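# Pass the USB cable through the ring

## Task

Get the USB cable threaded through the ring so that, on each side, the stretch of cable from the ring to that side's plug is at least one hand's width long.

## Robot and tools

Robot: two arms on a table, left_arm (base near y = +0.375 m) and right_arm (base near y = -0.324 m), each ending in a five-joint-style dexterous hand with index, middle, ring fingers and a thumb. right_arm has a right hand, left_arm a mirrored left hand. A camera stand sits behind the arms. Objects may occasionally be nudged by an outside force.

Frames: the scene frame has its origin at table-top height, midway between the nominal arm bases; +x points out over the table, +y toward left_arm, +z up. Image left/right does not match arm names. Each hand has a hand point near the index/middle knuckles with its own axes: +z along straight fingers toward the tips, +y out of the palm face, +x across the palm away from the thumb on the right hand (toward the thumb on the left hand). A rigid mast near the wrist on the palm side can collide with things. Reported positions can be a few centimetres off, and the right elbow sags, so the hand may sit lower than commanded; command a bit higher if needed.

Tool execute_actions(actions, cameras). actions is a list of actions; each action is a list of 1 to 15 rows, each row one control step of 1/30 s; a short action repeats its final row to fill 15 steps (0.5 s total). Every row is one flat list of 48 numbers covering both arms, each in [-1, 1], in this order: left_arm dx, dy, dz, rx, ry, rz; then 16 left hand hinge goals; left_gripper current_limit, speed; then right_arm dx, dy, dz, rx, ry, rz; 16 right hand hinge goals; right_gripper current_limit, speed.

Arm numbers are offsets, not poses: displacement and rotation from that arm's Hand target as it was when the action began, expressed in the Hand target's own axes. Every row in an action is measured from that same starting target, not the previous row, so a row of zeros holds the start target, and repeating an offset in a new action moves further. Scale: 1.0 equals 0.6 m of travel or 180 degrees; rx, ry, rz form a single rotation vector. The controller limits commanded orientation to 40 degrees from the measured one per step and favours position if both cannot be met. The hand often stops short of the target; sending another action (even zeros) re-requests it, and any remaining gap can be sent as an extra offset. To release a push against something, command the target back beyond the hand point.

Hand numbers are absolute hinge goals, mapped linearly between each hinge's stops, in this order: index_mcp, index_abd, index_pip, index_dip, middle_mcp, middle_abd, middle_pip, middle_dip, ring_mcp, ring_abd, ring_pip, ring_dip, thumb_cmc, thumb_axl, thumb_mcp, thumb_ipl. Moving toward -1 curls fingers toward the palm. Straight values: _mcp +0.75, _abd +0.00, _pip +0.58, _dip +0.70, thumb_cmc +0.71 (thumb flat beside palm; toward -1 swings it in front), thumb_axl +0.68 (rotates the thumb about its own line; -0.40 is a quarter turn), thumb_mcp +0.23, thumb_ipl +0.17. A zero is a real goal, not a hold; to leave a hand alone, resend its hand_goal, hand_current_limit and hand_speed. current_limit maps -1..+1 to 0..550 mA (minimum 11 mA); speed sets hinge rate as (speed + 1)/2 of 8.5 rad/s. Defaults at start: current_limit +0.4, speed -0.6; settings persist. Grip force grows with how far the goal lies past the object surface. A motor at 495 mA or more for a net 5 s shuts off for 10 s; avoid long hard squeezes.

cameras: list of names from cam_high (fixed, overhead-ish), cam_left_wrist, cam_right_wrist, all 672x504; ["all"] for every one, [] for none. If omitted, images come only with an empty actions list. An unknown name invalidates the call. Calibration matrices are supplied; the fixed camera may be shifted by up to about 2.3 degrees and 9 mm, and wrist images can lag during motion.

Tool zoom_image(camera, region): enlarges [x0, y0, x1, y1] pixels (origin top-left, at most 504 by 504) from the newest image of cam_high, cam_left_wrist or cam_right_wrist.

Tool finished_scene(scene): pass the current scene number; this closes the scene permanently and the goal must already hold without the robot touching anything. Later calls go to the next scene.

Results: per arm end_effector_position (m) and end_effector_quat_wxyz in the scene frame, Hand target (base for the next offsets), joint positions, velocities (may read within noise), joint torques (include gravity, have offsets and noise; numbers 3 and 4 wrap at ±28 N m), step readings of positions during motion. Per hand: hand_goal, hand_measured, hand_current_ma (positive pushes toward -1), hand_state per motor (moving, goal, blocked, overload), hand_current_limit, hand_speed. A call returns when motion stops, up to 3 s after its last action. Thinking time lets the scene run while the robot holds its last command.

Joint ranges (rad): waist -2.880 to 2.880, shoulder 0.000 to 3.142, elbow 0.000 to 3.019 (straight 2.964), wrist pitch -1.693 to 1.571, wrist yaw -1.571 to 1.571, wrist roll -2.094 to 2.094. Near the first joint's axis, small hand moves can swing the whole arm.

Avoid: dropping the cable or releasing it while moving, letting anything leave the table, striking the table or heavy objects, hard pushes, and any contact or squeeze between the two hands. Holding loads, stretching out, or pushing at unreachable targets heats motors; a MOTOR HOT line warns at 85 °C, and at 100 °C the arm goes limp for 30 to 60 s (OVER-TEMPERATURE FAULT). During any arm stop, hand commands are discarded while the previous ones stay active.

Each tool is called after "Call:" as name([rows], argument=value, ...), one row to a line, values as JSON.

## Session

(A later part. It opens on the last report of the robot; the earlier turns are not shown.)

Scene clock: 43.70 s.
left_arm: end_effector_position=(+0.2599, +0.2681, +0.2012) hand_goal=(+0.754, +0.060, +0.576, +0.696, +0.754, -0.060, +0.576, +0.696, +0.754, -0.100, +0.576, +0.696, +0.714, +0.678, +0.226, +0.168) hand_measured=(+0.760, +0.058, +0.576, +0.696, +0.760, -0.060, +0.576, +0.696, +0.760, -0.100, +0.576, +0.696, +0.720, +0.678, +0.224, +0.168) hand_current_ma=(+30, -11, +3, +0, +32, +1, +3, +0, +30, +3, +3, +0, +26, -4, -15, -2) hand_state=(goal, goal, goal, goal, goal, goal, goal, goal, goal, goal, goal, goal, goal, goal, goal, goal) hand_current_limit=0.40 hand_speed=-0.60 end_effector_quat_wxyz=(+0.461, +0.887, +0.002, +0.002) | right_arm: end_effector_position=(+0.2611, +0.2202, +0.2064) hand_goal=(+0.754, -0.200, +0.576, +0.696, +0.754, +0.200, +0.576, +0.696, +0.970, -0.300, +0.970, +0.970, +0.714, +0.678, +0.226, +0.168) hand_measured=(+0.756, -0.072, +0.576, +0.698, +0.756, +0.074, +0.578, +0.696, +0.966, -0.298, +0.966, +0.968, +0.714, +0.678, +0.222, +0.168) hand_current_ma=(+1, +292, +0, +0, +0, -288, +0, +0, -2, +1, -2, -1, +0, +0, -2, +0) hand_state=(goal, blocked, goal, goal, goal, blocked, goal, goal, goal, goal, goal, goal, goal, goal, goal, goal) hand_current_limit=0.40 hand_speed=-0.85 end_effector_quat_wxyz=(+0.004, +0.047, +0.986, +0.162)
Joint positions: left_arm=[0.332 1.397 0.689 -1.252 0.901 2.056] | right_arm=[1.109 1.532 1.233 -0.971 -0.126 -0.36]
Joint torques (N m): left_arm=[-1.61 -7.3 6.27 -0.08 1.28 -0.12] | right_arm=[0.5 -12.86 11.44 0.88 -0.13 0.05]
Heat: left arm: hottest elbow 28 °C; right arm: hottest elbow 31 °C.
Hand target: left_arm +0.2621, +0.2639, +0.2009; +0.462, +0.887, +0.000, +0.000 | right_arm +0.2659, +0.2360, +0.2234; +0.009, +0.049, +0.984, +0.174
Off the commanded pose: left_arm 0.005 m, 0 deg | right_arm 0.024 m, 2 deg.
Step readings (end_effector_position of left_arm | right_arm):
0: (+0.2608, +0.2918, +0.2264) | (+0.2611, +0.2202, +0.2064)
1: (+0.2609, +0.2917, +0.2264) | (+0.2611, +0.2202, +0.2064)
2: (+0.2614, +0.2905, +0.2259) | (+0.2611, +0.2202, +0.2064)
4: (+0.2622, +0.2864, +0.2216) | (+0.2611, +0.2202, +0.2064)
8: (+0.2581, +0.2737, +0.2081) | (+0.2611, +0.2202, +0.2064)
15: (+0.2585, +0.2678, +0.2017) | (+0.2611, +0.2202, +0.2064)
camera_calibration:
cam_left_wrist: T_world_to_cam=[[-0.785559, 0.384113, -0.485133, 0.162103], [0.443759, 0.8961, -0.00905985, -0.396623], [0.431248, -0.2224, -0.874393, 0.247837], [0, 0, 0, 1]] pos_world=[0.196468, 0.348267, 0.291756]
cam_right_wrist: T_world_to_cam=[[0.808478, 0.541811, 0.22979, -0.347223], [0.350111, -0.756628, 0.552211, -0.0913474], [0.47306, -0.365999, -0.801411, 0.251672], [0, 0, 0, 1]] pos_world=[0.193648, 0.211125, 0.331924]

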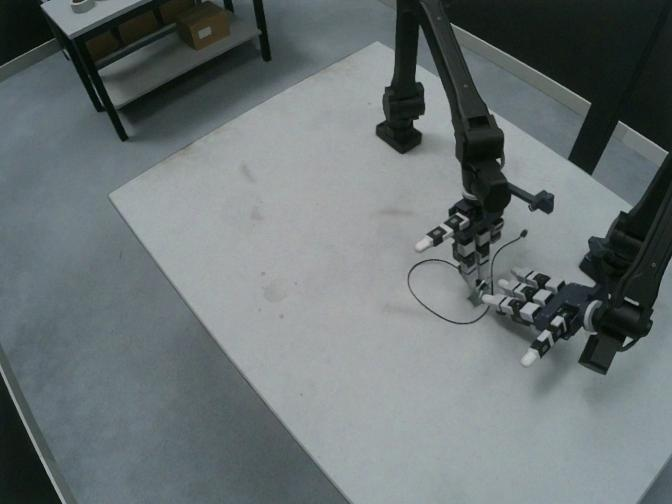

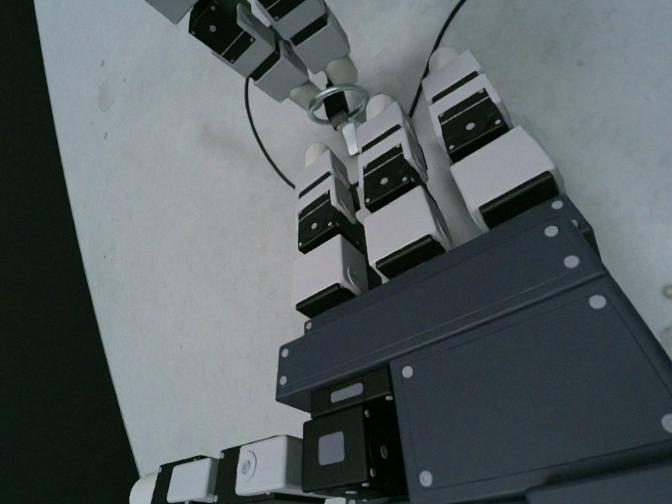

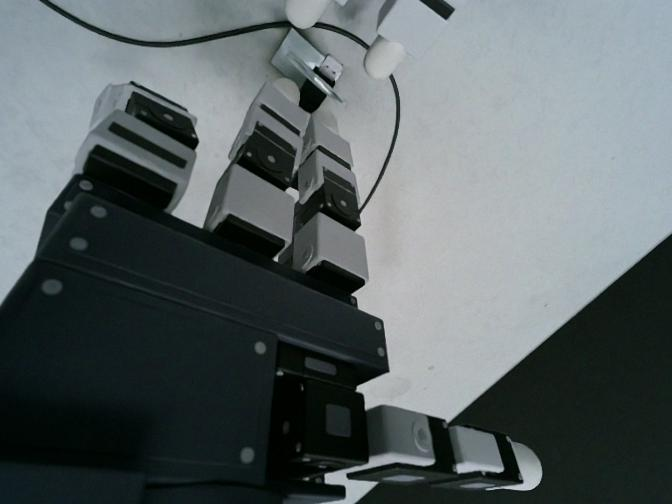

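Call:
execute_actions([
  [[0.0035,0.0089,0.0261,0,0,0,0.754,0.06,0.576,0.696,0.754,-0.06,0.576,0.696,0.754,-0.1,0.576,0.696,0.714,0.678,0.226,0.168,0.4,-0.6,0,0,0,0,0,0,0.754,-0.2,0.576,0.696,0.754,0.2,0.576,0.696,0.97,-0.3,0.97,0.97,0.714,0.678,0.226,0.168,0.4,-0.85]],
], cameras=["all"])

Call:
zoom_image(camera="cam_left_wrist", region=[290, 60, 410, 180])

Call:
zoom_image(camera="cam_high", region=[465, 260, 515, 310])

Call:
zoom_image(camera="cam_right_wrist", region=[240, 0, 440, 130])

Scene clock: 47.23 s.
left_arm: end_effector_position=(+0.2643, +0.2534, +0.1952) hand_goal=(+0.754, +0.060, +0.576, +0.696, +0.754, -0.060, +0.576, +0.696, +0.754, -0.100, +0.576, +0.696, +0.714, +0.678, +0.226, +0.168) hand_measured=(+0.760, +0.058, +0.576, +0.696, +0.762, -0.070, +0.578, +0.696, +0.760, -0.100, +0.576, +0.696, +0.720, +0.678, +0.224, +0.168) hand_current_ma=(+30, -11, +3, +0, +41, -44, +5, +0, +30, +3, +3, +0, +27, -4, -15, -2) hand_state=(goal, goal, goal, goal, goal, goal, goal, goal, goal, goal, goal, goal, goal, goal, goal, goal) hand_current_limit=0.40 hand_speed=-0.60 end_effector_quat_wxyz=(+0.461, +0.887, +0.004, -0.001) | right_arm: end_effector_position=(+0.2611, +0.2202, +0.2064) hand_goal=(+0.754, -0.200, +0.576, +0.696, +0.754, +0.200, +0.576, +0.696, +0.970, -0.300, +0.970, +0.970, +0.714, +0.678, +0.226, +0.168) hand_measured=(+0.756, -0.072, +0.576, +0.698, +0.756, +0.074, +0.578, +0.696, +0.966, -0.298, +0.966, +0.968, +0.714, +0.678, +0.222, +0.168) hand_current_ma=(+1, +292, +0, +0, +0, -288, +0, +0, -2, +1, -2, -1, +0, +0, -2, +0) hand_state=(goal, blocked, goal, goal, goal, blocked, goal, goal, goal, goal, goal, goal, goal, goal, goal, goal) hand_current_limit=0.40 hand_speed=-0.85 end_effector_quat_wxyz=(+0.004, +0.047, +0.986, +0.162)
Joint positions: left_arm=[0.278 1.397 0.674 -1.178 0.919 1.972] | right_arm=[1.109 1.532 1.233 -0.971 -0.126 -0.36]
Joint torques (N m): left_arm=[-1.79 -8.06 5.83 0.18 1.36 -0.1] | right_arm=[0.67 -12.69 11.32 0.95 -0.1 0.06]
Heat: left arm: hottest elbow 28 °C; right arm: hottest elbow 32 °C.
Hand target: left_arm +0.2642, +0.2480, +0.1963; +0.462, +0.887, +0.000, +0.000 | right_arm +0.2659, +0.2360, +0.2234; +0.009, +0.049, +0.984, +0.174
Off the commanded pose: left_arm 0.005 m, 0 deg | right_arm 0.024 m, 2 deg.
Step readings (end_effector_position of left_arm | right_arm):
0: (+0.2600, +0.2681, +0.2012) | (+0.2611, +0.2202, +0.2064)
1: (+0.2601, +0.2680, +0.2012) | (+0.2611, +0.2202, +0.2064)
2: (+0.2605, +0.2671, +0.2010) | (+0.2611, +0.2202, +0.2064)
4: (+0.2620, +0.2642, +0.2001) | (+0.2611, +0.2202, +0.2064)
8: (+0.2615, +0.2556, +0.1973) | (+0.2611, +0.2202, +0.2064)
15: (+0.2635, +0.2533, +0.1957) | (+0.2611, +0.2202, +0.2064)
camera_calibration:
cam_left_wrist: T_world_to_cam=[[-0.789772, 0.382935, -0.479187, 0.168514], [0.442691, 0.896578, -0.0131351, -0.384501], [0.424599, -0.222506, -0.877615, 0.239818], [0, 0, 0, 1]] pos_world=[0.201477, 0.333566, 0.286167]
cam_right_wrist: T_world_to_cam=[[0.808478, 0.541811, 0.22979, -0.347223], [0.350111, -0.756628, 0.552211, -0.0913474], [0.47306, -0.365999, -0.801411, 0.251672], [0, 0, 0, 1]] pos_world=[0.193648, 0.211125, 0.331924]

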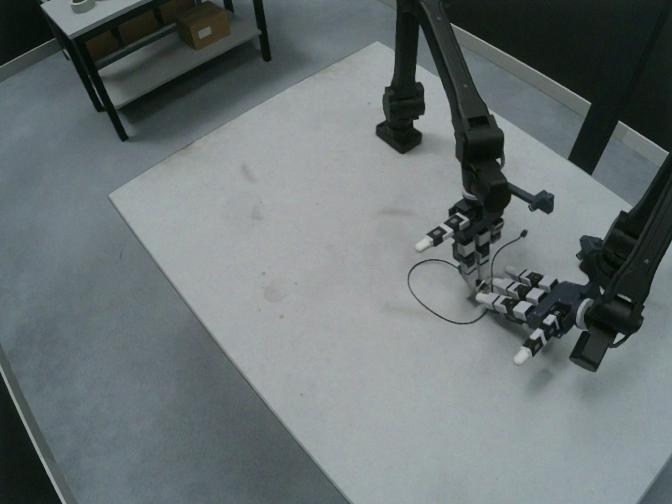

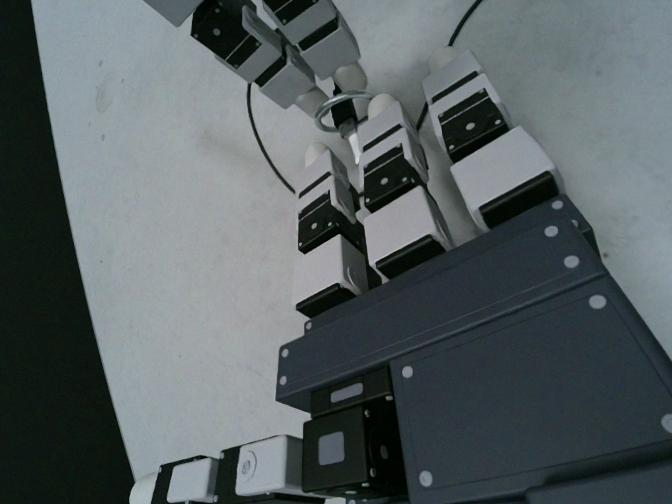

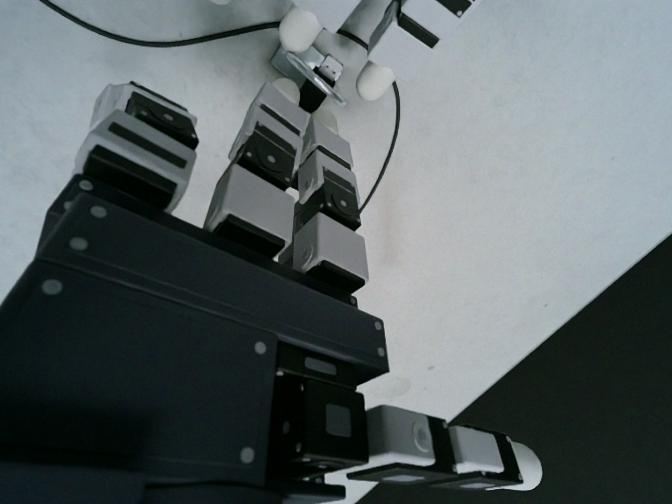

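Scaled by 4.200 from the camera's 672x504 image, which has a finer 960x720 frame.

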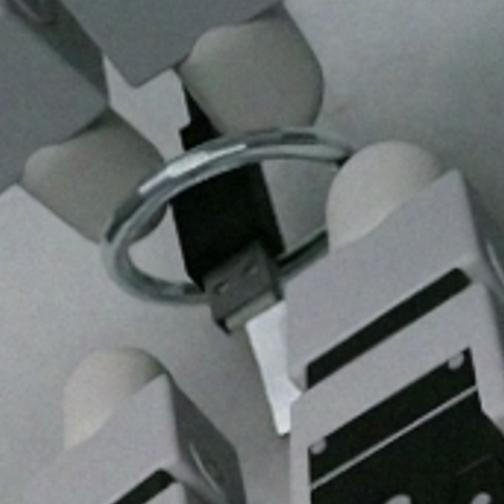

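Scaled by 10.080 from the camera's 672x504 image, which has a finer 960x720 frame.

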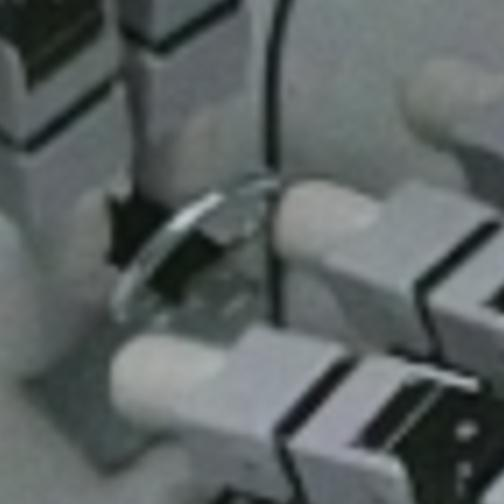

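Scaled by 2.520 from the camera's 672x504 image, which has a finer 960x720 frame.

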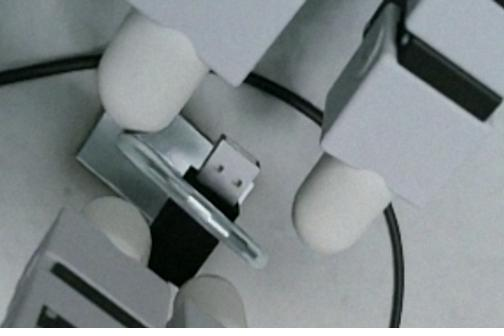

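Call:
execute_actions([
  [[-0.0083,0.0,-0.0025,0,0,0,0.754,0.06,0.576,0.696,0.754,-0.06,0.576,0.696,0.754,-0.1,0.576,0.696,0.714,0.678,0.226,0.168,0.4,-0.6,0,0,0,0,0,0,0.754,-0.2,0.576,0.696,0.754,0.2,0.576,0.696,0.97,-0.3,0.97,0.97,0.714,0.678,0.226,0.168,0.4,-0.85]],
])

Scene clock: 49.00 s.
left_arm: end_effector_position=(+0.2625, +0.2529, +0.1955) hand_goal=(+0.754, +0.060, +0.576, +0.696, +0.754, -0.060, +0.576, +0.696, +0.754, -0.100, +0.576, +0.696, +0.714, +0.678, +0.226, +0.168) hand_measured=(+0.760, +0.058, +0.576, +0.696, +0.764, -0.062, +0.578, +0.696, +0.760, -0.100, +0.576, +0.696, +0.720, +0.678, +0.224, +0.168) hand_current_ma=(+30, -11, +3, +0, +50, -5, +5, -2, +30, +3, +3, +0, +27, -4, -15, -2) hand_state=(goal, goal, goal, goal, goal, goal, goal, goal, goal, goal, goal, goal, goal, goal, goal, goal) hand_current_limit=0.40 hand_speed=-0.60 end_effector_quat_wxyz=(+0.461, +0.887, +0.004, +0.000) | right_arm: end_effector_position=(+0.2611, +0.2202, +0.2064) hand_goal=(+0.754, -0.200, +0.576, +0.696, +0.754, +0.200, +0.576, +0.696, +0.970, -0.300, +0.970, +0.970, +0.714, +0.678, +0.226, +0.168) hand_measured=(+0.756, -0.072, +0.576, +0.698, +0.756, +0.074, +0.578, +0.696, +0.966, -0.298, +0.966, +0.968, +0.714, +0.678, +0.222, +0.168) hand_current_ma=(+1, +292, +0, +0, +0, -288, +0, +0, -2, +1, -2, -1, +0, +0, -2, +0) hand_state=(goal, blocked, goal, goal, goal, blocked, goal, goal, goal, goal, goal, goal, goal, goal, goal, goal) hand_current_limit=0.40 hand_speed=-0.85 end_effector_quat_wxyz=(+0.004, +0.047, +0.986, +0.162)
Joint positions: left_arm=[0.278 1.391 0.669 -1.178 0.919 1.971] | right_arm=[1.109 1.532 1.233 -0.971 -0.126 -0.36]
Joint torques (N m): left_arm=[-1.08 -8.64 5.46 -0.24 1.25 0.03] | right_arm=[1.26 -13.04 11.64 0.9 -0.03 0.06]
Heat: left arm: hottest elbow 28 °C; right arm: hottest elbow 33 °C.
Hand target: left_arm +0.2593, +0.2493, +0.1972; +0.462, +0.887, +0.000, +0.000 | right_arm +0.2659, +0.2360, +0.2234; +0.009, +0.049, +0.984, +0.174
Off the commanded pose: left_arm 0.005 m, 0 deg | right_arm 0.024 m, 2 deg.
Step readings (end_effector_position of left_arm | right_arm):
0: (+0.2643, +0.2534, +0.1952) | (+0.2611, +0.2202, +0.2064)
1: (+0.2643, +0.2534, +0.1952) | (+0.2611, +0.2202, +0.2064)
2: (+0.2643, +0.2534, +0.1952) | (+0.2611, +0.2202, +0.2064)
4: (+0.2638, +0.2532, +0.1949) | (+0.2611, +0.2202, +0.2064)
8: (+0.2628, +0.2530, +0.1954) | (+0.2611, +0.2202, +0.2064)
15: (+0.2625, +0.2529, +0.1955) | (+0.2611, +0.2202, +0.2064)

Call:
execute_actions(actions=[])

Scene clock: 49.77 s.
left_arm: end_effector_position=(+0.2625, +0.2529, +0.1955) hand_goal=(+0.754, +0.060, +0.576, +0.696, +0.754, -0.060, +0.576, +0.696, +0.754, -0.100, +0.576, +0.696, +0.714, +0.678, +0.226, +0.168) hand_measured=(+0.760, +0.058, +0.576, +0.696, +0.764, -0.062, +0.578, +0.696, +0.760, -0.100, +0.576, +0.696, +0.720, +0.678, +0.224, +0.168) hand_current_ma=(+30, -11, +3, +0, +50, -5, +5, -2, +30, +3, +3, +0, +27, -4, -15, -2) hand_state=(goal, goal, goal, goal, goal, goal, goal, goal, goal, goal, goal, goal, goal, goal, goal, goal) hand_current_limit=0.40 hand_speed=-0.60 end_effector_quat_wxyz=(+0.461, +0.887, +0.004, +0.000) | right_arm: end_effector_position=(+0.2611, +0.2202, +0.2064) hand_goal=(+0.754, -0.200, +0.576, +0.696, +0.754, +0.200, +0.576, +0.696, +0.970, -0.300, +0.970, +0.970, +0.714, +0.678, +0.226, +0.168) hand_measured=(+0.756, -0.072, +0.576, +0.698, +0.756, +0.074, +0.578, +0.696, +0.966, -0.298, +0.966, +0.968, +0.714, +0.678, +0.222, +0.168) hand_current_ma=(+1, +292, +0, +0, +0, -288, +0, +0, -2, +1, -2, -1, +0, +0, -2, +0) hand_state=(goal, blocked, goal, goal, goal, blocked, goal, goal, goal, goal, goal, goal, goal, goal, goal, goal) hand_current_limit=0.40 hand_speed=-0.85 end_effector_quat_wxyz=(+0.004, +0.047, +0.986, +0.162)
Joint positions: left_arm=[0.278 1.391 0.669 -1.178 0.919 1.971] | right_arm=[1.109 1.532 1.233 -0.971 -0.126 -0.36]
Joint velocities: within noise
Joint torques (N m): left_arm=[-1.08 -8.41 5.42 -0.25 1.24 0.01] | right_arm=[0.26 -13.39 11.4 0.81 -0.07 0.05]
Heat: left arm: hottest elbow 28 °C; right arm: hottest elbow 33 °C.
Hand target: left_arm +0.2593, +0.2493, +0.1972; +0.462, +0.887, +0.000, +0.000 | right_arm +0.2659, +0.2360, +0.2234; +0.009, +0.049, +0.984, +0.174
Off the commanded pose: left_arm 0.005 m, 0 deg | right_arm 0.024 m, 2 deg.
camera_calibration:
cam_left_wrist: T_world_to_cam=[[-0.789278, 0.382942, -0.479995, 0.167526], [0.442481, 0.896695, -0.0122051, -0.383469], [0.425735, -0.222022, -0.877186, 0.240353], [0, 0, 0, 1]] pos_world=[0.199575, 0.333065, 0.286565]
cam_right_wrist: T_world_to_cam=[[0.808478, 0.541811, 0.22979, -0.347223], [0.350111, -0.756628, 0.552211, -0.0913474], [0.47306, -0.365999, -0.801411, 0.251672], [0, 0, 0, 1]] pos_world=[0.193648, 0.211125, 0.331924]

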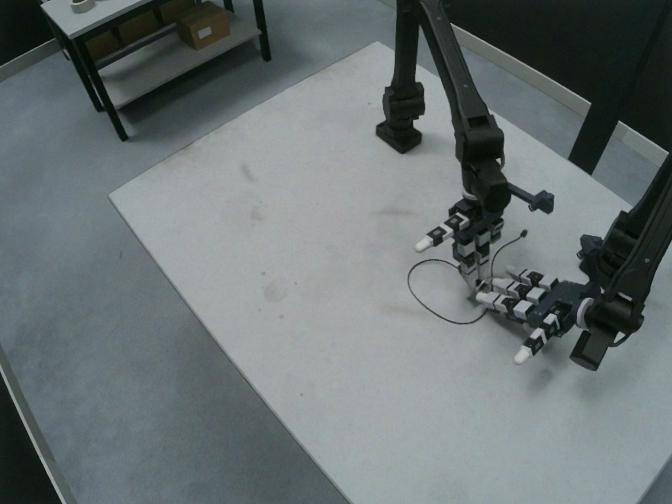

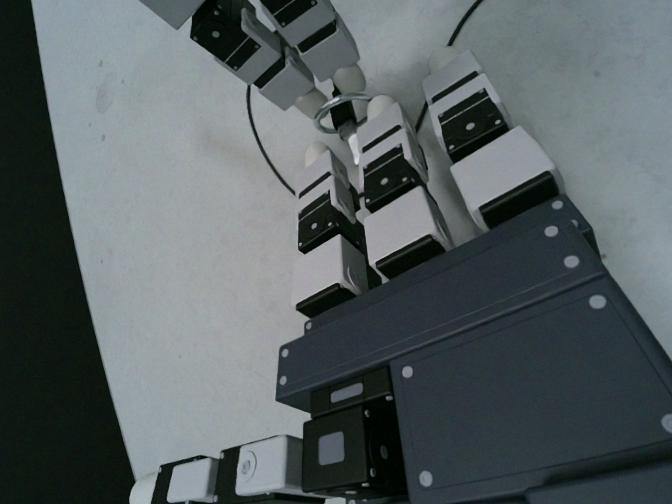

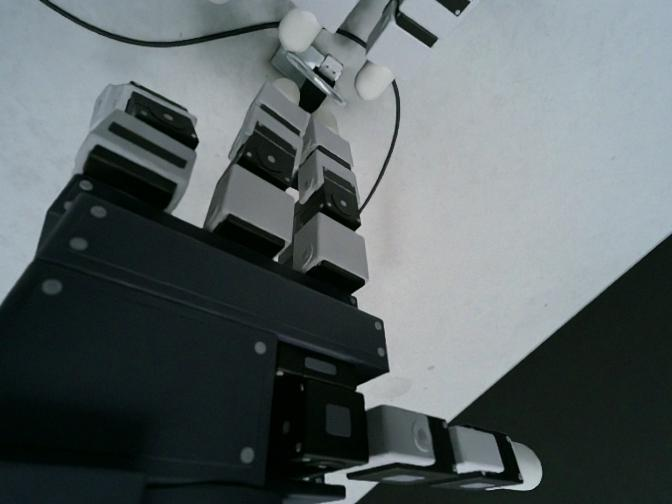

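Call:
zoom_image(camera="cam_left_wrist", region=[290, 60, 410, 180])

Call:
zoom_image(camera="cam_right_wrist", region=[240, 0, 440, 130])

Scaled by 4.200 from the camera's 672x504 image, which has a finer 960x720 frame.

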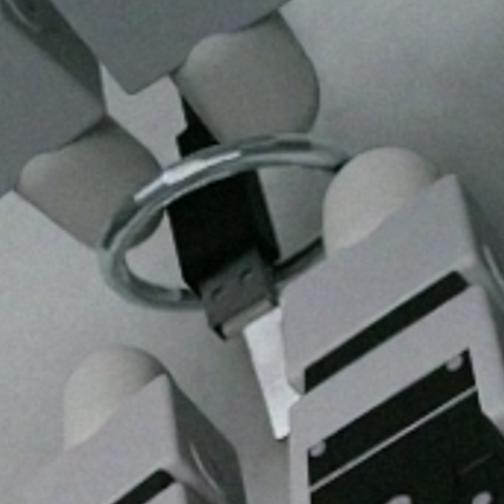

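Scaled by 2.520 from the camera's 672x504 image, which has a finer 960x720 frame.

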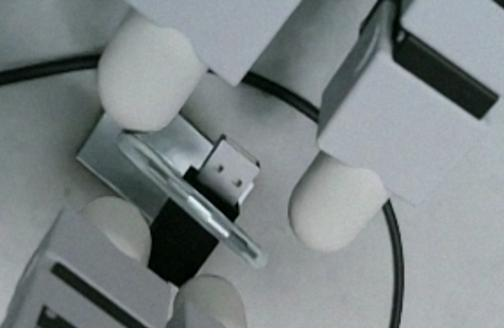

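Call:
execute_actions([
  [[0,0,0,0,0,0,0.754,0.06,0.576,0.696,0.754,-0.06,0.576,0.696,0.754,-0.1,0.576,0.696,0.714,0.678,0.226,0.168,0.4,-0.6,-0.0003,0.0078,0.0028,0,0,0,0.754,-0.2,0.576,0.696,0.754,0.2,0.576,0.696,0.97,-0.3,0.97,0.97,0.714,0.678,0.226,0.168,0.4,-0.85]],
], cameras=["all"])

Call:
zoom_image(camera="cam_left_wrist", region=[290, 60, 410, 180])

Call:
zoom_image(camera="cam_right_wrist", region=[240, 0, 440, 130])

Scene clock: 51.03 s.
left_arm: end_effector_position=(+0.2625, +0.2529, +0.1955) hand_goal=(+0.754, +0.060, +0.576, +0.696, +0.754, -0.060, +0.576, +0.696, +0.754, -0.100, +0.576, +0.696, +0.714, +0.678, +0.226, +0.168) hand_measured=(+0.760, +0.058, +0.576, +0.696, +0.764, -0.062, +0.578, +0.696, +0.760, -0.100, +0.576, +0.696, +0.720, +0.678, +0.224, +0.168) hand_current_ma=(+30, -11, +3, +0, +50, -5, +5, -2, +30, +3, +3, +0, +27, -4, -15, -2) hand_state=(goal, goal, goal, goal, goal, goal, goal, goal, goal, goal, goal, goal, goal, goal, goal, goal) hand_current_limit=0.40 hand_speed=-0.60 end_effector_quat_wxyz=(+0.461, +0.887, +0.004, +0.000) | right_arm: end_effector_position=(+0.2631, +0.2251, +0.2077) hand_goal=(+0.754, -0.200, +0.576, +0.696, +0.754, +0.200, +0.576, +0.696, +0.970, -0.300, +0.970, +0.970, +0.714, +0.678, +0.226, +0.168) hand_measured=(+0.756, -0.072, +0.576, +0.698, +0.756, +0.074, +0.578, +0.696, +0.966, -0.298, +0.966, +0.968, +0.714, +0.678, +0.222, +0.168) hand_current_ma=(+1, +292, +0, +0, +0, -288, +0, +0, -2, +1, -2, -1, +0, +0, -2, +0) hand_state=(goal, blocked, goal, goal, goal, blocked, goal, goal, goal, goal, goal, goal, goal, goal, goal, goal) hand_current_limit=0.40 hand_speed=-0.85 end_effector_quat_wxyz=(+0.004, +0.047, +0.986, +0.163)
Joint positions: left_arm=[0.278 1.391 0.669 -1.178 0.919 1.971] | right_arm=[1.11 1.543 1.248 -0.973 -0.125 -0.357]
Joint torques (N m): left_arm=[-1.03 -8.41 5.49 -0.24 1.25 0.01] | right_arm=[0.67 -12.86 11.18 0.96 -0.04 -0.01]
Heat: left arm: hottest elbow 28 °C; right arm: hottest elbow 33 °C.
Hand target: left_arm +0.2593, +0.2493, +0.1972; +0.462, +0.887, +0.000, +0.000 | right_arm +0.2665, +0.2409, +0.2233; +0.009, +0.049, +0.984, +0.174
Off the commanded pose: left_arm 0.005 m, 0 deg | right_arm 0.023 m, 1 deg.
Step readings (end_effector_position of left_arm | right_arm):
0: (+0.2625, +0.2529, +0.1955) | (+0.2611, +0.2202, +0.2064)
1: (+0.2625, +0.2529, +0.1955) | (+0.2611, +0.2202, +0.2064)
2: (+0.2625, +0.2529, +0.1955) | (+0.2613, +0.2204, +0.2067)
4: (+0.2625, +0.2529, +0.1955) | (+0.2620, +0.2214, +0.2069)
8: (+0.2625, +0.2529, +0.1955) | (+0.2629, +0.2245, +0.2082)
15: (+0.2625, +0.2529, +0.1955) | (+0.2631, +0.2251, +0.2077)
camera_calibration:
cam_left_wrist: T_world_to_cam=[[-0.789278, 0.382942, -0.479995, 0.167526], [0.442481, 0.896695, -0.0122051, -0.383469], [0.425735, -0.222022, -0.877186, 0.240353], [0, 0, 0, 1]] pos_world=[0.199575, 0.333065, 0.286565]
cam_right_wrist: T_world_to_cam=[[0.80913, 0.539973, 0.231814, -0.351904], [0.348158, -0.758309, 0.551138, -0.0879764], [0.473386, -0.365234, -0.801567, 0.253324], [0, 0, 0, 1]] pos_world=[0.195446, 0.215828, 0.333119]

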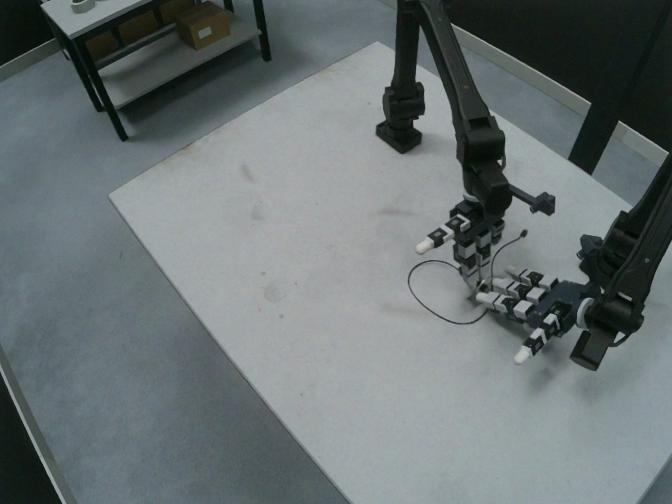

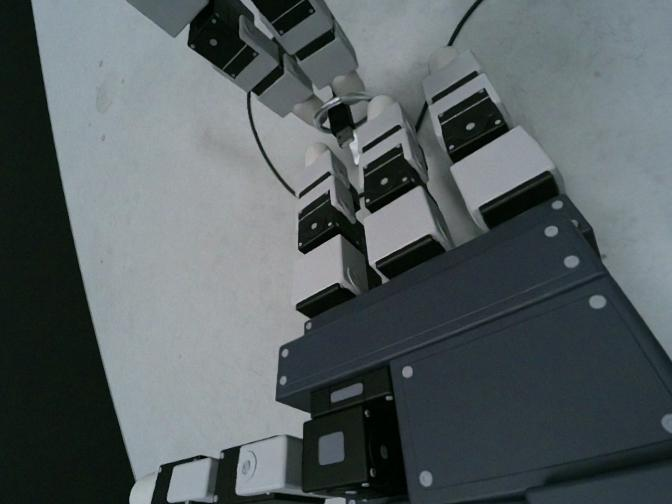

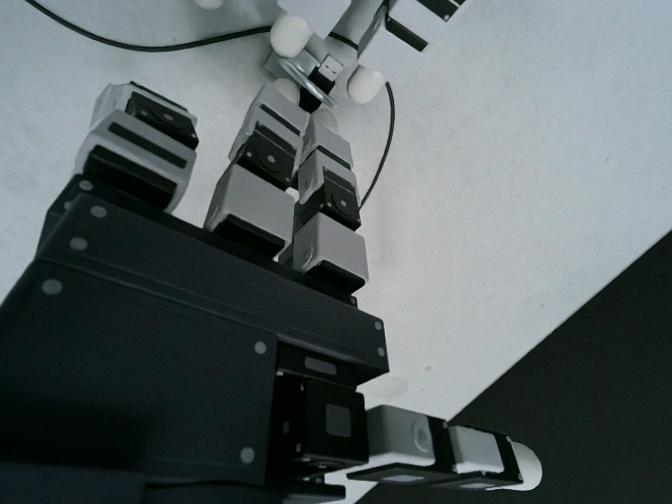

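Scaled by 4.200 from the camera's 672x504 image, which has a finer 960x720 frame.

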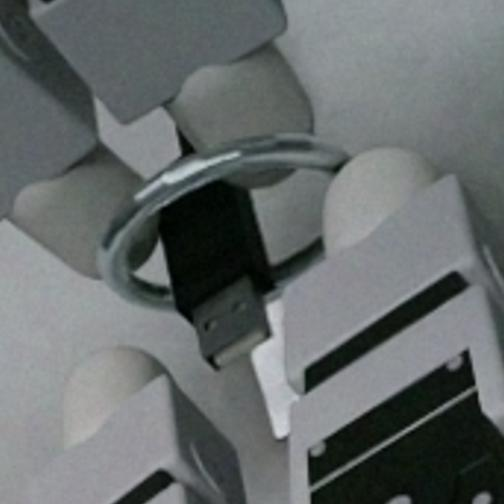

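Scaled by 2.520 from the camera's 672x504 image, which has a finer 960x720 frame.

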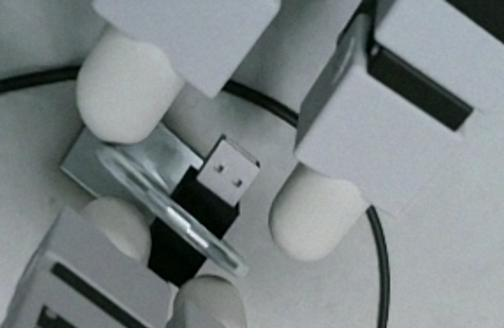

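Call:
execute_actions([
  [[0,0,0,0,0,0,0.754,-0.22,0.576,0.696,0.754,0.25,0.576,0.696,0.754,-0.1,0.576,0.696,0.714,0.678,0.226,0.168,0.45,-0.85,0,0,0,0,0,0,0.754,-0.2,0.576,0.696,0.754,0.2,0.576,0.696,0.97,-0.3,0.97,0.97,0.714,0.678,0.226,0.168,0.4,-0.85]],
], cameras=["all"])

Call:
zoom_image(camera="cam_left_wrist", region=[290, 60, 410, 180])

Call:
zoom_image(camera="cam_right_wrist", region=[240, 0, 440, 130])

Scene clock: 51.97 s.
left_arm: end_effector_position=(+0.2613, +0.2527, +0.1954) hand_goal=(+0.754, -0.220, +0.576, +0.696, +0.754, +0.250, +0.576, +0.696, +0.754, -0.100, +0.576, +0.696, +0.714, +0.678, +0.226, +0.168) hand_measured=(+0.760, -0.148, +0.576, +0.696, +0.766, -0.028, +0.578, +0.696, +0.760, -0.100, +0.576, +0.696, +0.720, +0.678, +0.224, +0.168) hand_current_ma=(+32, +305, +3, +0, +59, -399, +6, -2, +30, +3, +3, +0, +27, -4, -15, -2) hand_state=(goal, blocked, goal, goal, goal, blocked, goal, goal, goal, goal, goal, goal, goal, goal, goal, goal) hand_current_limit=0.45 hand_speed=-0.85 end_effector_quat_wxyz=(+0.461, +0.887, +0.004, +0.000) | right_arm: end_effector_position=(+0.2612, +0.2253, +0.2072) hand_goal=(+0.754, -0.200, +0.576, +0.696, +0.754, +0.200, +0.576, +0.696, +0.970, -0.300, +0.970, +0.970, +0.714, +0.678, +0.226, +0.168) hand_measured=(+0.746, -0.076, +0.572, +0.694, +0.768, +0.074, +0.584, +0.698, +0.966, -0.298, +0.966, +0.968, +0.714, +0.678, +0.222, +0.168) hand_current_ma=(-5, +283, -2, +0, +12, -288, +4, +1, -2, +1, -2, -1, +0, +0, -2, +0) hand_state=(goal, blocked, goal, goal, goal, blocked, goal, goal, goal, goal, goal, goal, goal, goal, goal, goal) hand_current_limit=0.40 hand_speed=-0.85 end_effector_quat_wxyz=(+0.003, +0.046, +0.986, +0.162)
Joint positions: left_arm=[0.278 1.388 0.666 -1.178 0.918 1.971] | right_arm=[1.113 1.543 1.248 -0.976 -0.125 -0.357]
Joint torques (N m): left_arm=[-1.08 -8 5.65 -0.28 1.29 0.02] | right_arm=[-0.03 -12.98 11.29 0.92 -0.08 0.12]
Heat: left arm: hottest elbow 28 °C; right arm: hottest elbow 33 °C.
Hand target: left_arm +0.2592, +0.2493, +0.1971; +0.462, +0.887, +0.000, +0.000 | right_arm +0.2667, +0.2409, +0.2232; +0.009, +0.049, +0.984, +0.174
Off the commanded pose: left_arm 0.004 m, 0 deg | right_arm 0.023 m, 2 deg.
Step readings (end_effector_position of left_arm | right_arm):
0: (+0.2625, +0.2529, +0.1955) | (+0.2631, +0.2251, +0.2077)
1: (+0.2625, +0.2529, +0.1955) | (+0.2631, +0.2251, +0.2077)
2: (+0.2625, +0.2529, +0.1955) | (+0.2631, +0.2250, +0.2077)
4: (+0.2623, +0.2529, +0.1955) | (+0.2631, +0.2250, +0.2077)
8: (+0.2615, +0.2527, +0.1954) | (+0.2630, +0.2249, +0.2075)
15: (+0.2613, +0.2527, +0.1954) | (+0.2612, +0.2253, +0.2072)
camera_calibration:
cam_left_wrist: T_world_to_cam=[[-0.789099, 0.383743, -0.479651, 0.166283], [0.442798, 0.896552, -0.0111867, -0.382886], [0.425739, -0.221216, -0.877388, 0.240475], [0, 0, 0, 1]] pos_world=[0.198375, 0.332665, 0.286465]
cam_right_wrist: T_world_to_cam=[[0.807964, 0.542715, 0.229468, -0.350261], [0.350923, -0.75604, 0.552499, -0.0884038], [0.473336, -0.365874, -0.801305, 0.254096], [0, 0, 0, 1]] pos_world=[0.193748, 0.216222, 0.332825]

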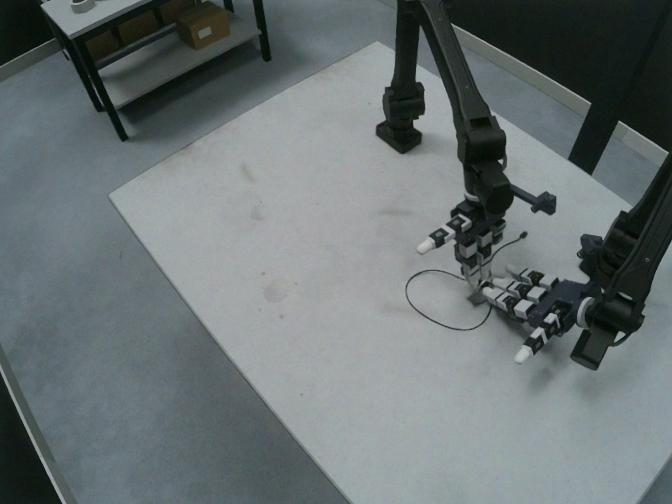

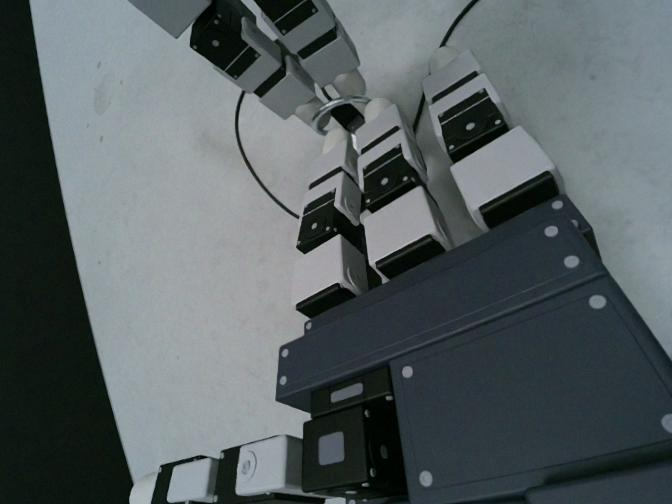

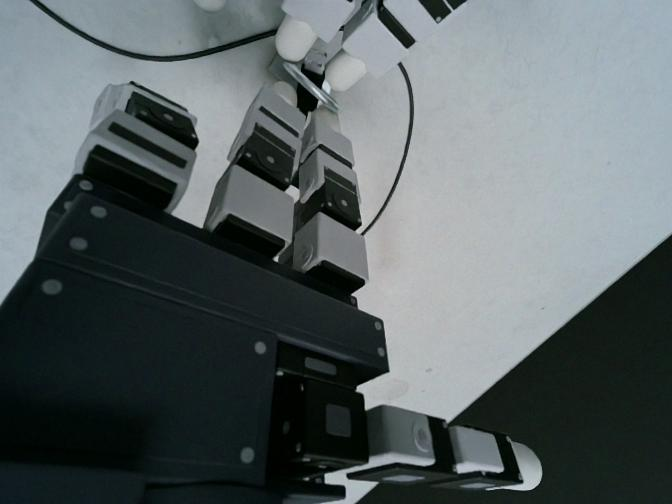

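Scaled by 4.200 from the camera's 672x504 image, which has a finer 960x720 frame.

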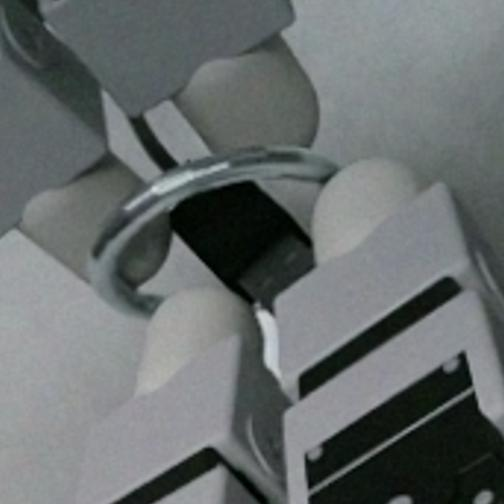

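Scaled by 2.520 from the camera's 672x504 image, which has a finer 960x720 frame.

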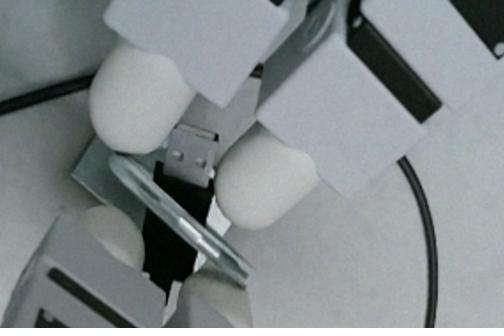

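Call:
execute_actions([
  [[0,0,0,0,0,0,0.754,0.06,0.576,0.696,0.754,-0.08,0.576,0.696,0.754,-0.1,0.576,0.696,0.714,0.678,0.226,0.168,0.45,-0.7,0,0,0,0,0,0,0.754,-0.2,0.576,0.696,0.754,0.2,0.576,0.696,0.97,-0.3,0.97,0.97,0.714,0.678,0.226,0.168,0.4,-0.85]],
  [[0.0083,-0.0057,-0.0082,0,-0.0182,0.01275,0.754,0.06,0.576,0.696,0.754,-0.08,0.576,0.696,0.754,-0.1,0.576,0.696,0.714,0.678,0.226,0.168,0.45,-0.7,0,0,0,0,0,0,0.754,-0.2,0.576,0.696,0.754,0.2,0.576,0.696,0.97,-0.3,0.97,0.97,0.714,0.678,0.226,0.168,0.4,-0.85]],
], cameras=["all"])

Call:
zoom_image(camera="cam_left_wrist", region=[290, 60, 410, 180])

Call:
zoom_image(camera="cam_right_wrist", region=[240, 0, 440, 130])

Call:
zoom_image(camera="cam_high", region=[465, 260, 515, 310])

Scene clock: 54.30 s.
left_arm: end_effector_position=(+0.2530, +0.2524, +0.1891) hand_goal=(+0.754, +0.060, +0.576, +0.696, +0.754, -0.080, +0.576, +0.696, +0.754, -0.100, +0.576, +0.696, +0.714, +0.678, +0.226, +0.168) hand_measured=(+0.760, +0.062, +0.576, +0.696, +0.766, -0.078, +0.578, +0.696, +0.760, -0.100, +0.576, +0.696, +0.720, +0.678, +0.224, +0.168) hand_current_ma=(+32, +5, +3, +0, +55, +11, +6, -4, +31, +3, +3, +0, +27, -4, -15, -2) hand_state=(goal, goal, goal, goal, goal, goal, goal, goal, goal, goal, goal, goal, goal, goal, goal, goal) hand_current_limit=0.45 hand_speed=-0.70 end_effector_quat_wxyz=(+0.465, +0.885, -0.018, -0.027) | right_arm: end_effector_position=(+0.2613, +0.2253, +0.2068) hand_goal=(+0.754, -0.200, +0.576, +0.696, +0.754, +0.200, +0.576, +0.696, +0.970, -0.300, +0.970, +0.970, +0.714, +0.678, +0.226, +0.168) hand_measured=(+0.750, -0.076, +0.572, +0.694, +0.766, +0.074, +0.584, +0.700, +0.966, -0.298, +0.966, +0.968, +0.714, +0.678, +0.222, +0.168) hand_current_ma=(-2, +283, -2, +0, +10, -288, +4, +1, -2, +1, -2, -1, +0, +0, -2, +0) hand_state=(goal, blocked, goal, goal, goal, blocked, goal, goal, goal, goal, goal, goal, goal, goal, goal, goal) hand_current_limit=0.40 hand_speed=-0.85 end_effector_quat_wxyz=(+0.004, +0.046, +0.986, +0.161)
Joint positions: left_arm=[0.278 1.444 0.686 -1.248 0.897 2.069] | right_arm=[1.113 1.543 1.248 -0.976 -0.124 -0.357]
Joint torques (N m): left_arm=[-0.44 -7.36 8.81 -0.99 0.89 0.22] | right_arm=[0.38 -12.4 11.29 0.94 -0.11 0.06]
Heat: left arm: hottest elbow 28 °C; right arm: hottest elbow 33 °C.
Hand target: left_arm +0.2642, +0.2553, +0.1972; +0.462, +0.886, -0.031, -0.016 | right_arm +0.2666, +0.2409, +0.2232; +0.009, +0.049, +0.984, +0.174
Off the commanded pose: left_arm 0.014 m, 2 deg | right_arm 0.023 m, 2 deg.
Step readings (end_effector_position of left_arm | right_arm):
0: (+0.2613, +0.2527, +0.1954) | (+0.2612, +0.2253, +0.2072)
1: (+0.2613, +0.2527, +0.1954) | (+0.2612, +0.2253, +0.2072)
2: (+0.2613, +0.2527, +0.1954) | (+0.2612, +0.2253, +0.2070)
4: (+0.2613, +0.2527, +0.1954) | (+0.2613, +0.2253, +0.2070)
8: (+0.2602, +0.2524, +0.1947) | (+0.2613, +0.2253, +0.2070)
15: (+0.2598, +0.2523, +0.1944) | (+0.2613, +0.2253, +0.2070)
16: (+0.2598, +0.2523, +0.1944) | (+0.2613, +0.2253, +0.2070)
17: (+0.2591, +0.2522, +0.1943) | (+0.2613, +0.2253, +0.2070)
19: (+0.2565, +0.2518, +0.1932) | (+0.2613, +0.2253, +0.2070)
23: (+0.2530, +0.2518, +0.1873) | (+0.2613, +0.2253, +0.2070)
30: (+0.2539, +0.2525, +0.1884) | (+0.2613, +0.2253, +0.2068)
camera_calibration:
cam_left_wrist: T_world_to_cam=[[-0.776165, 0.428694, -0.462374, 0.138931], [0.498337, 0.866344, -0.0332959, -0.38136], [0.386301, -0.256261, -0.886059, 0.258862], [0, 0, 0, 1]] pos_world=[0.19788, 0.337166, 0.280908]
cam_right_wrist: T_world_to_cam=[[0.808029, 0.542766, 0.229115, -0.350189], [0.350626, -0.755564, 0.553339, -0.0884085], [0.473445, -0.36678, -0.800826, 0.253701], [0, 0, 0, 1]] pos_world=[0.193848, 0.216325, 0.332324]

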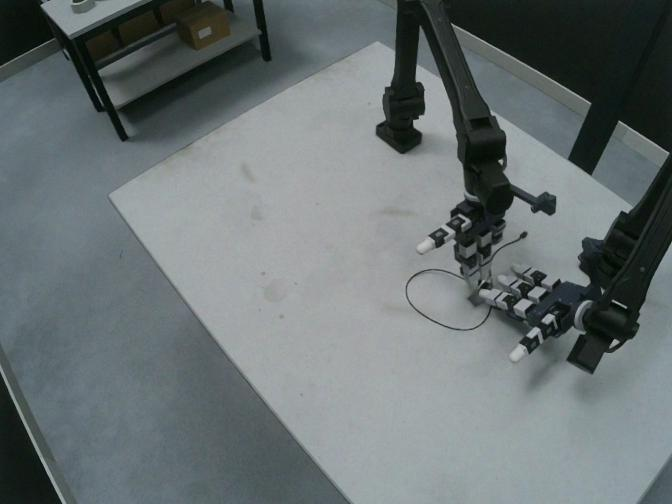

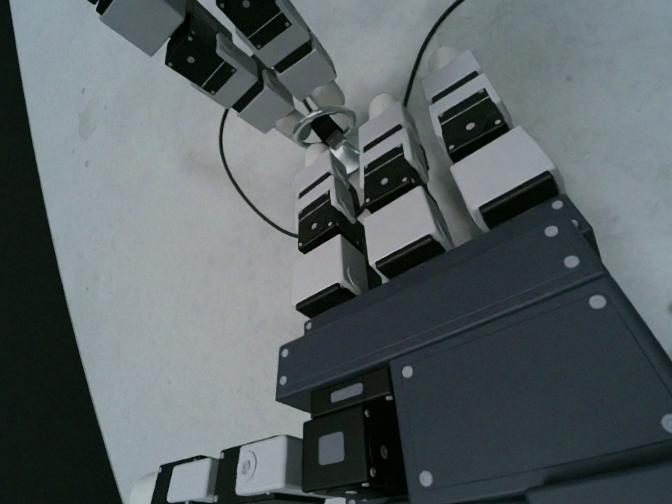

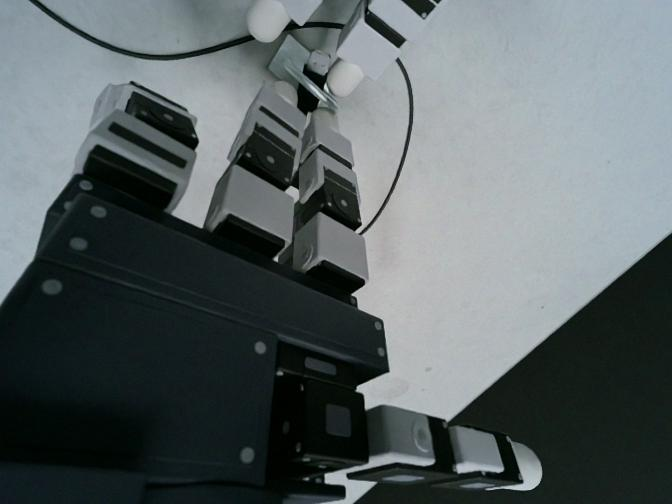

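Scaled by 4.200 from the camera's 672x504 image, which has a finer 960x720 frame.

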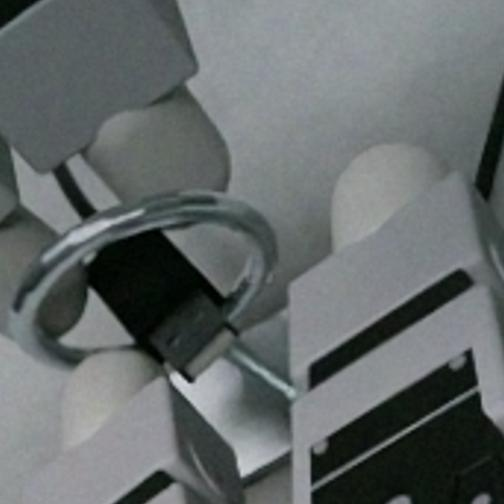

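Scaled by 2.520 from the camera's 672x504 image, which has a finer 960x720 frame.

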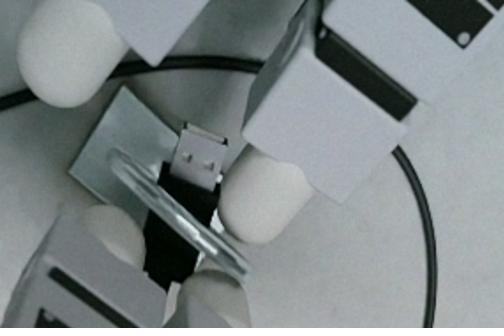

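Scaled by 10.080 from the camera's 672x504 image, which has a finer 960x720 frame.

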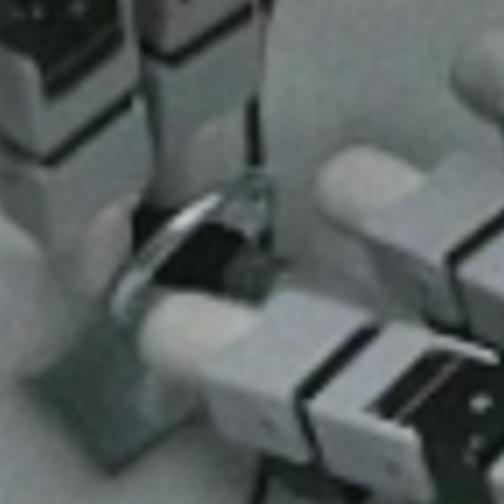

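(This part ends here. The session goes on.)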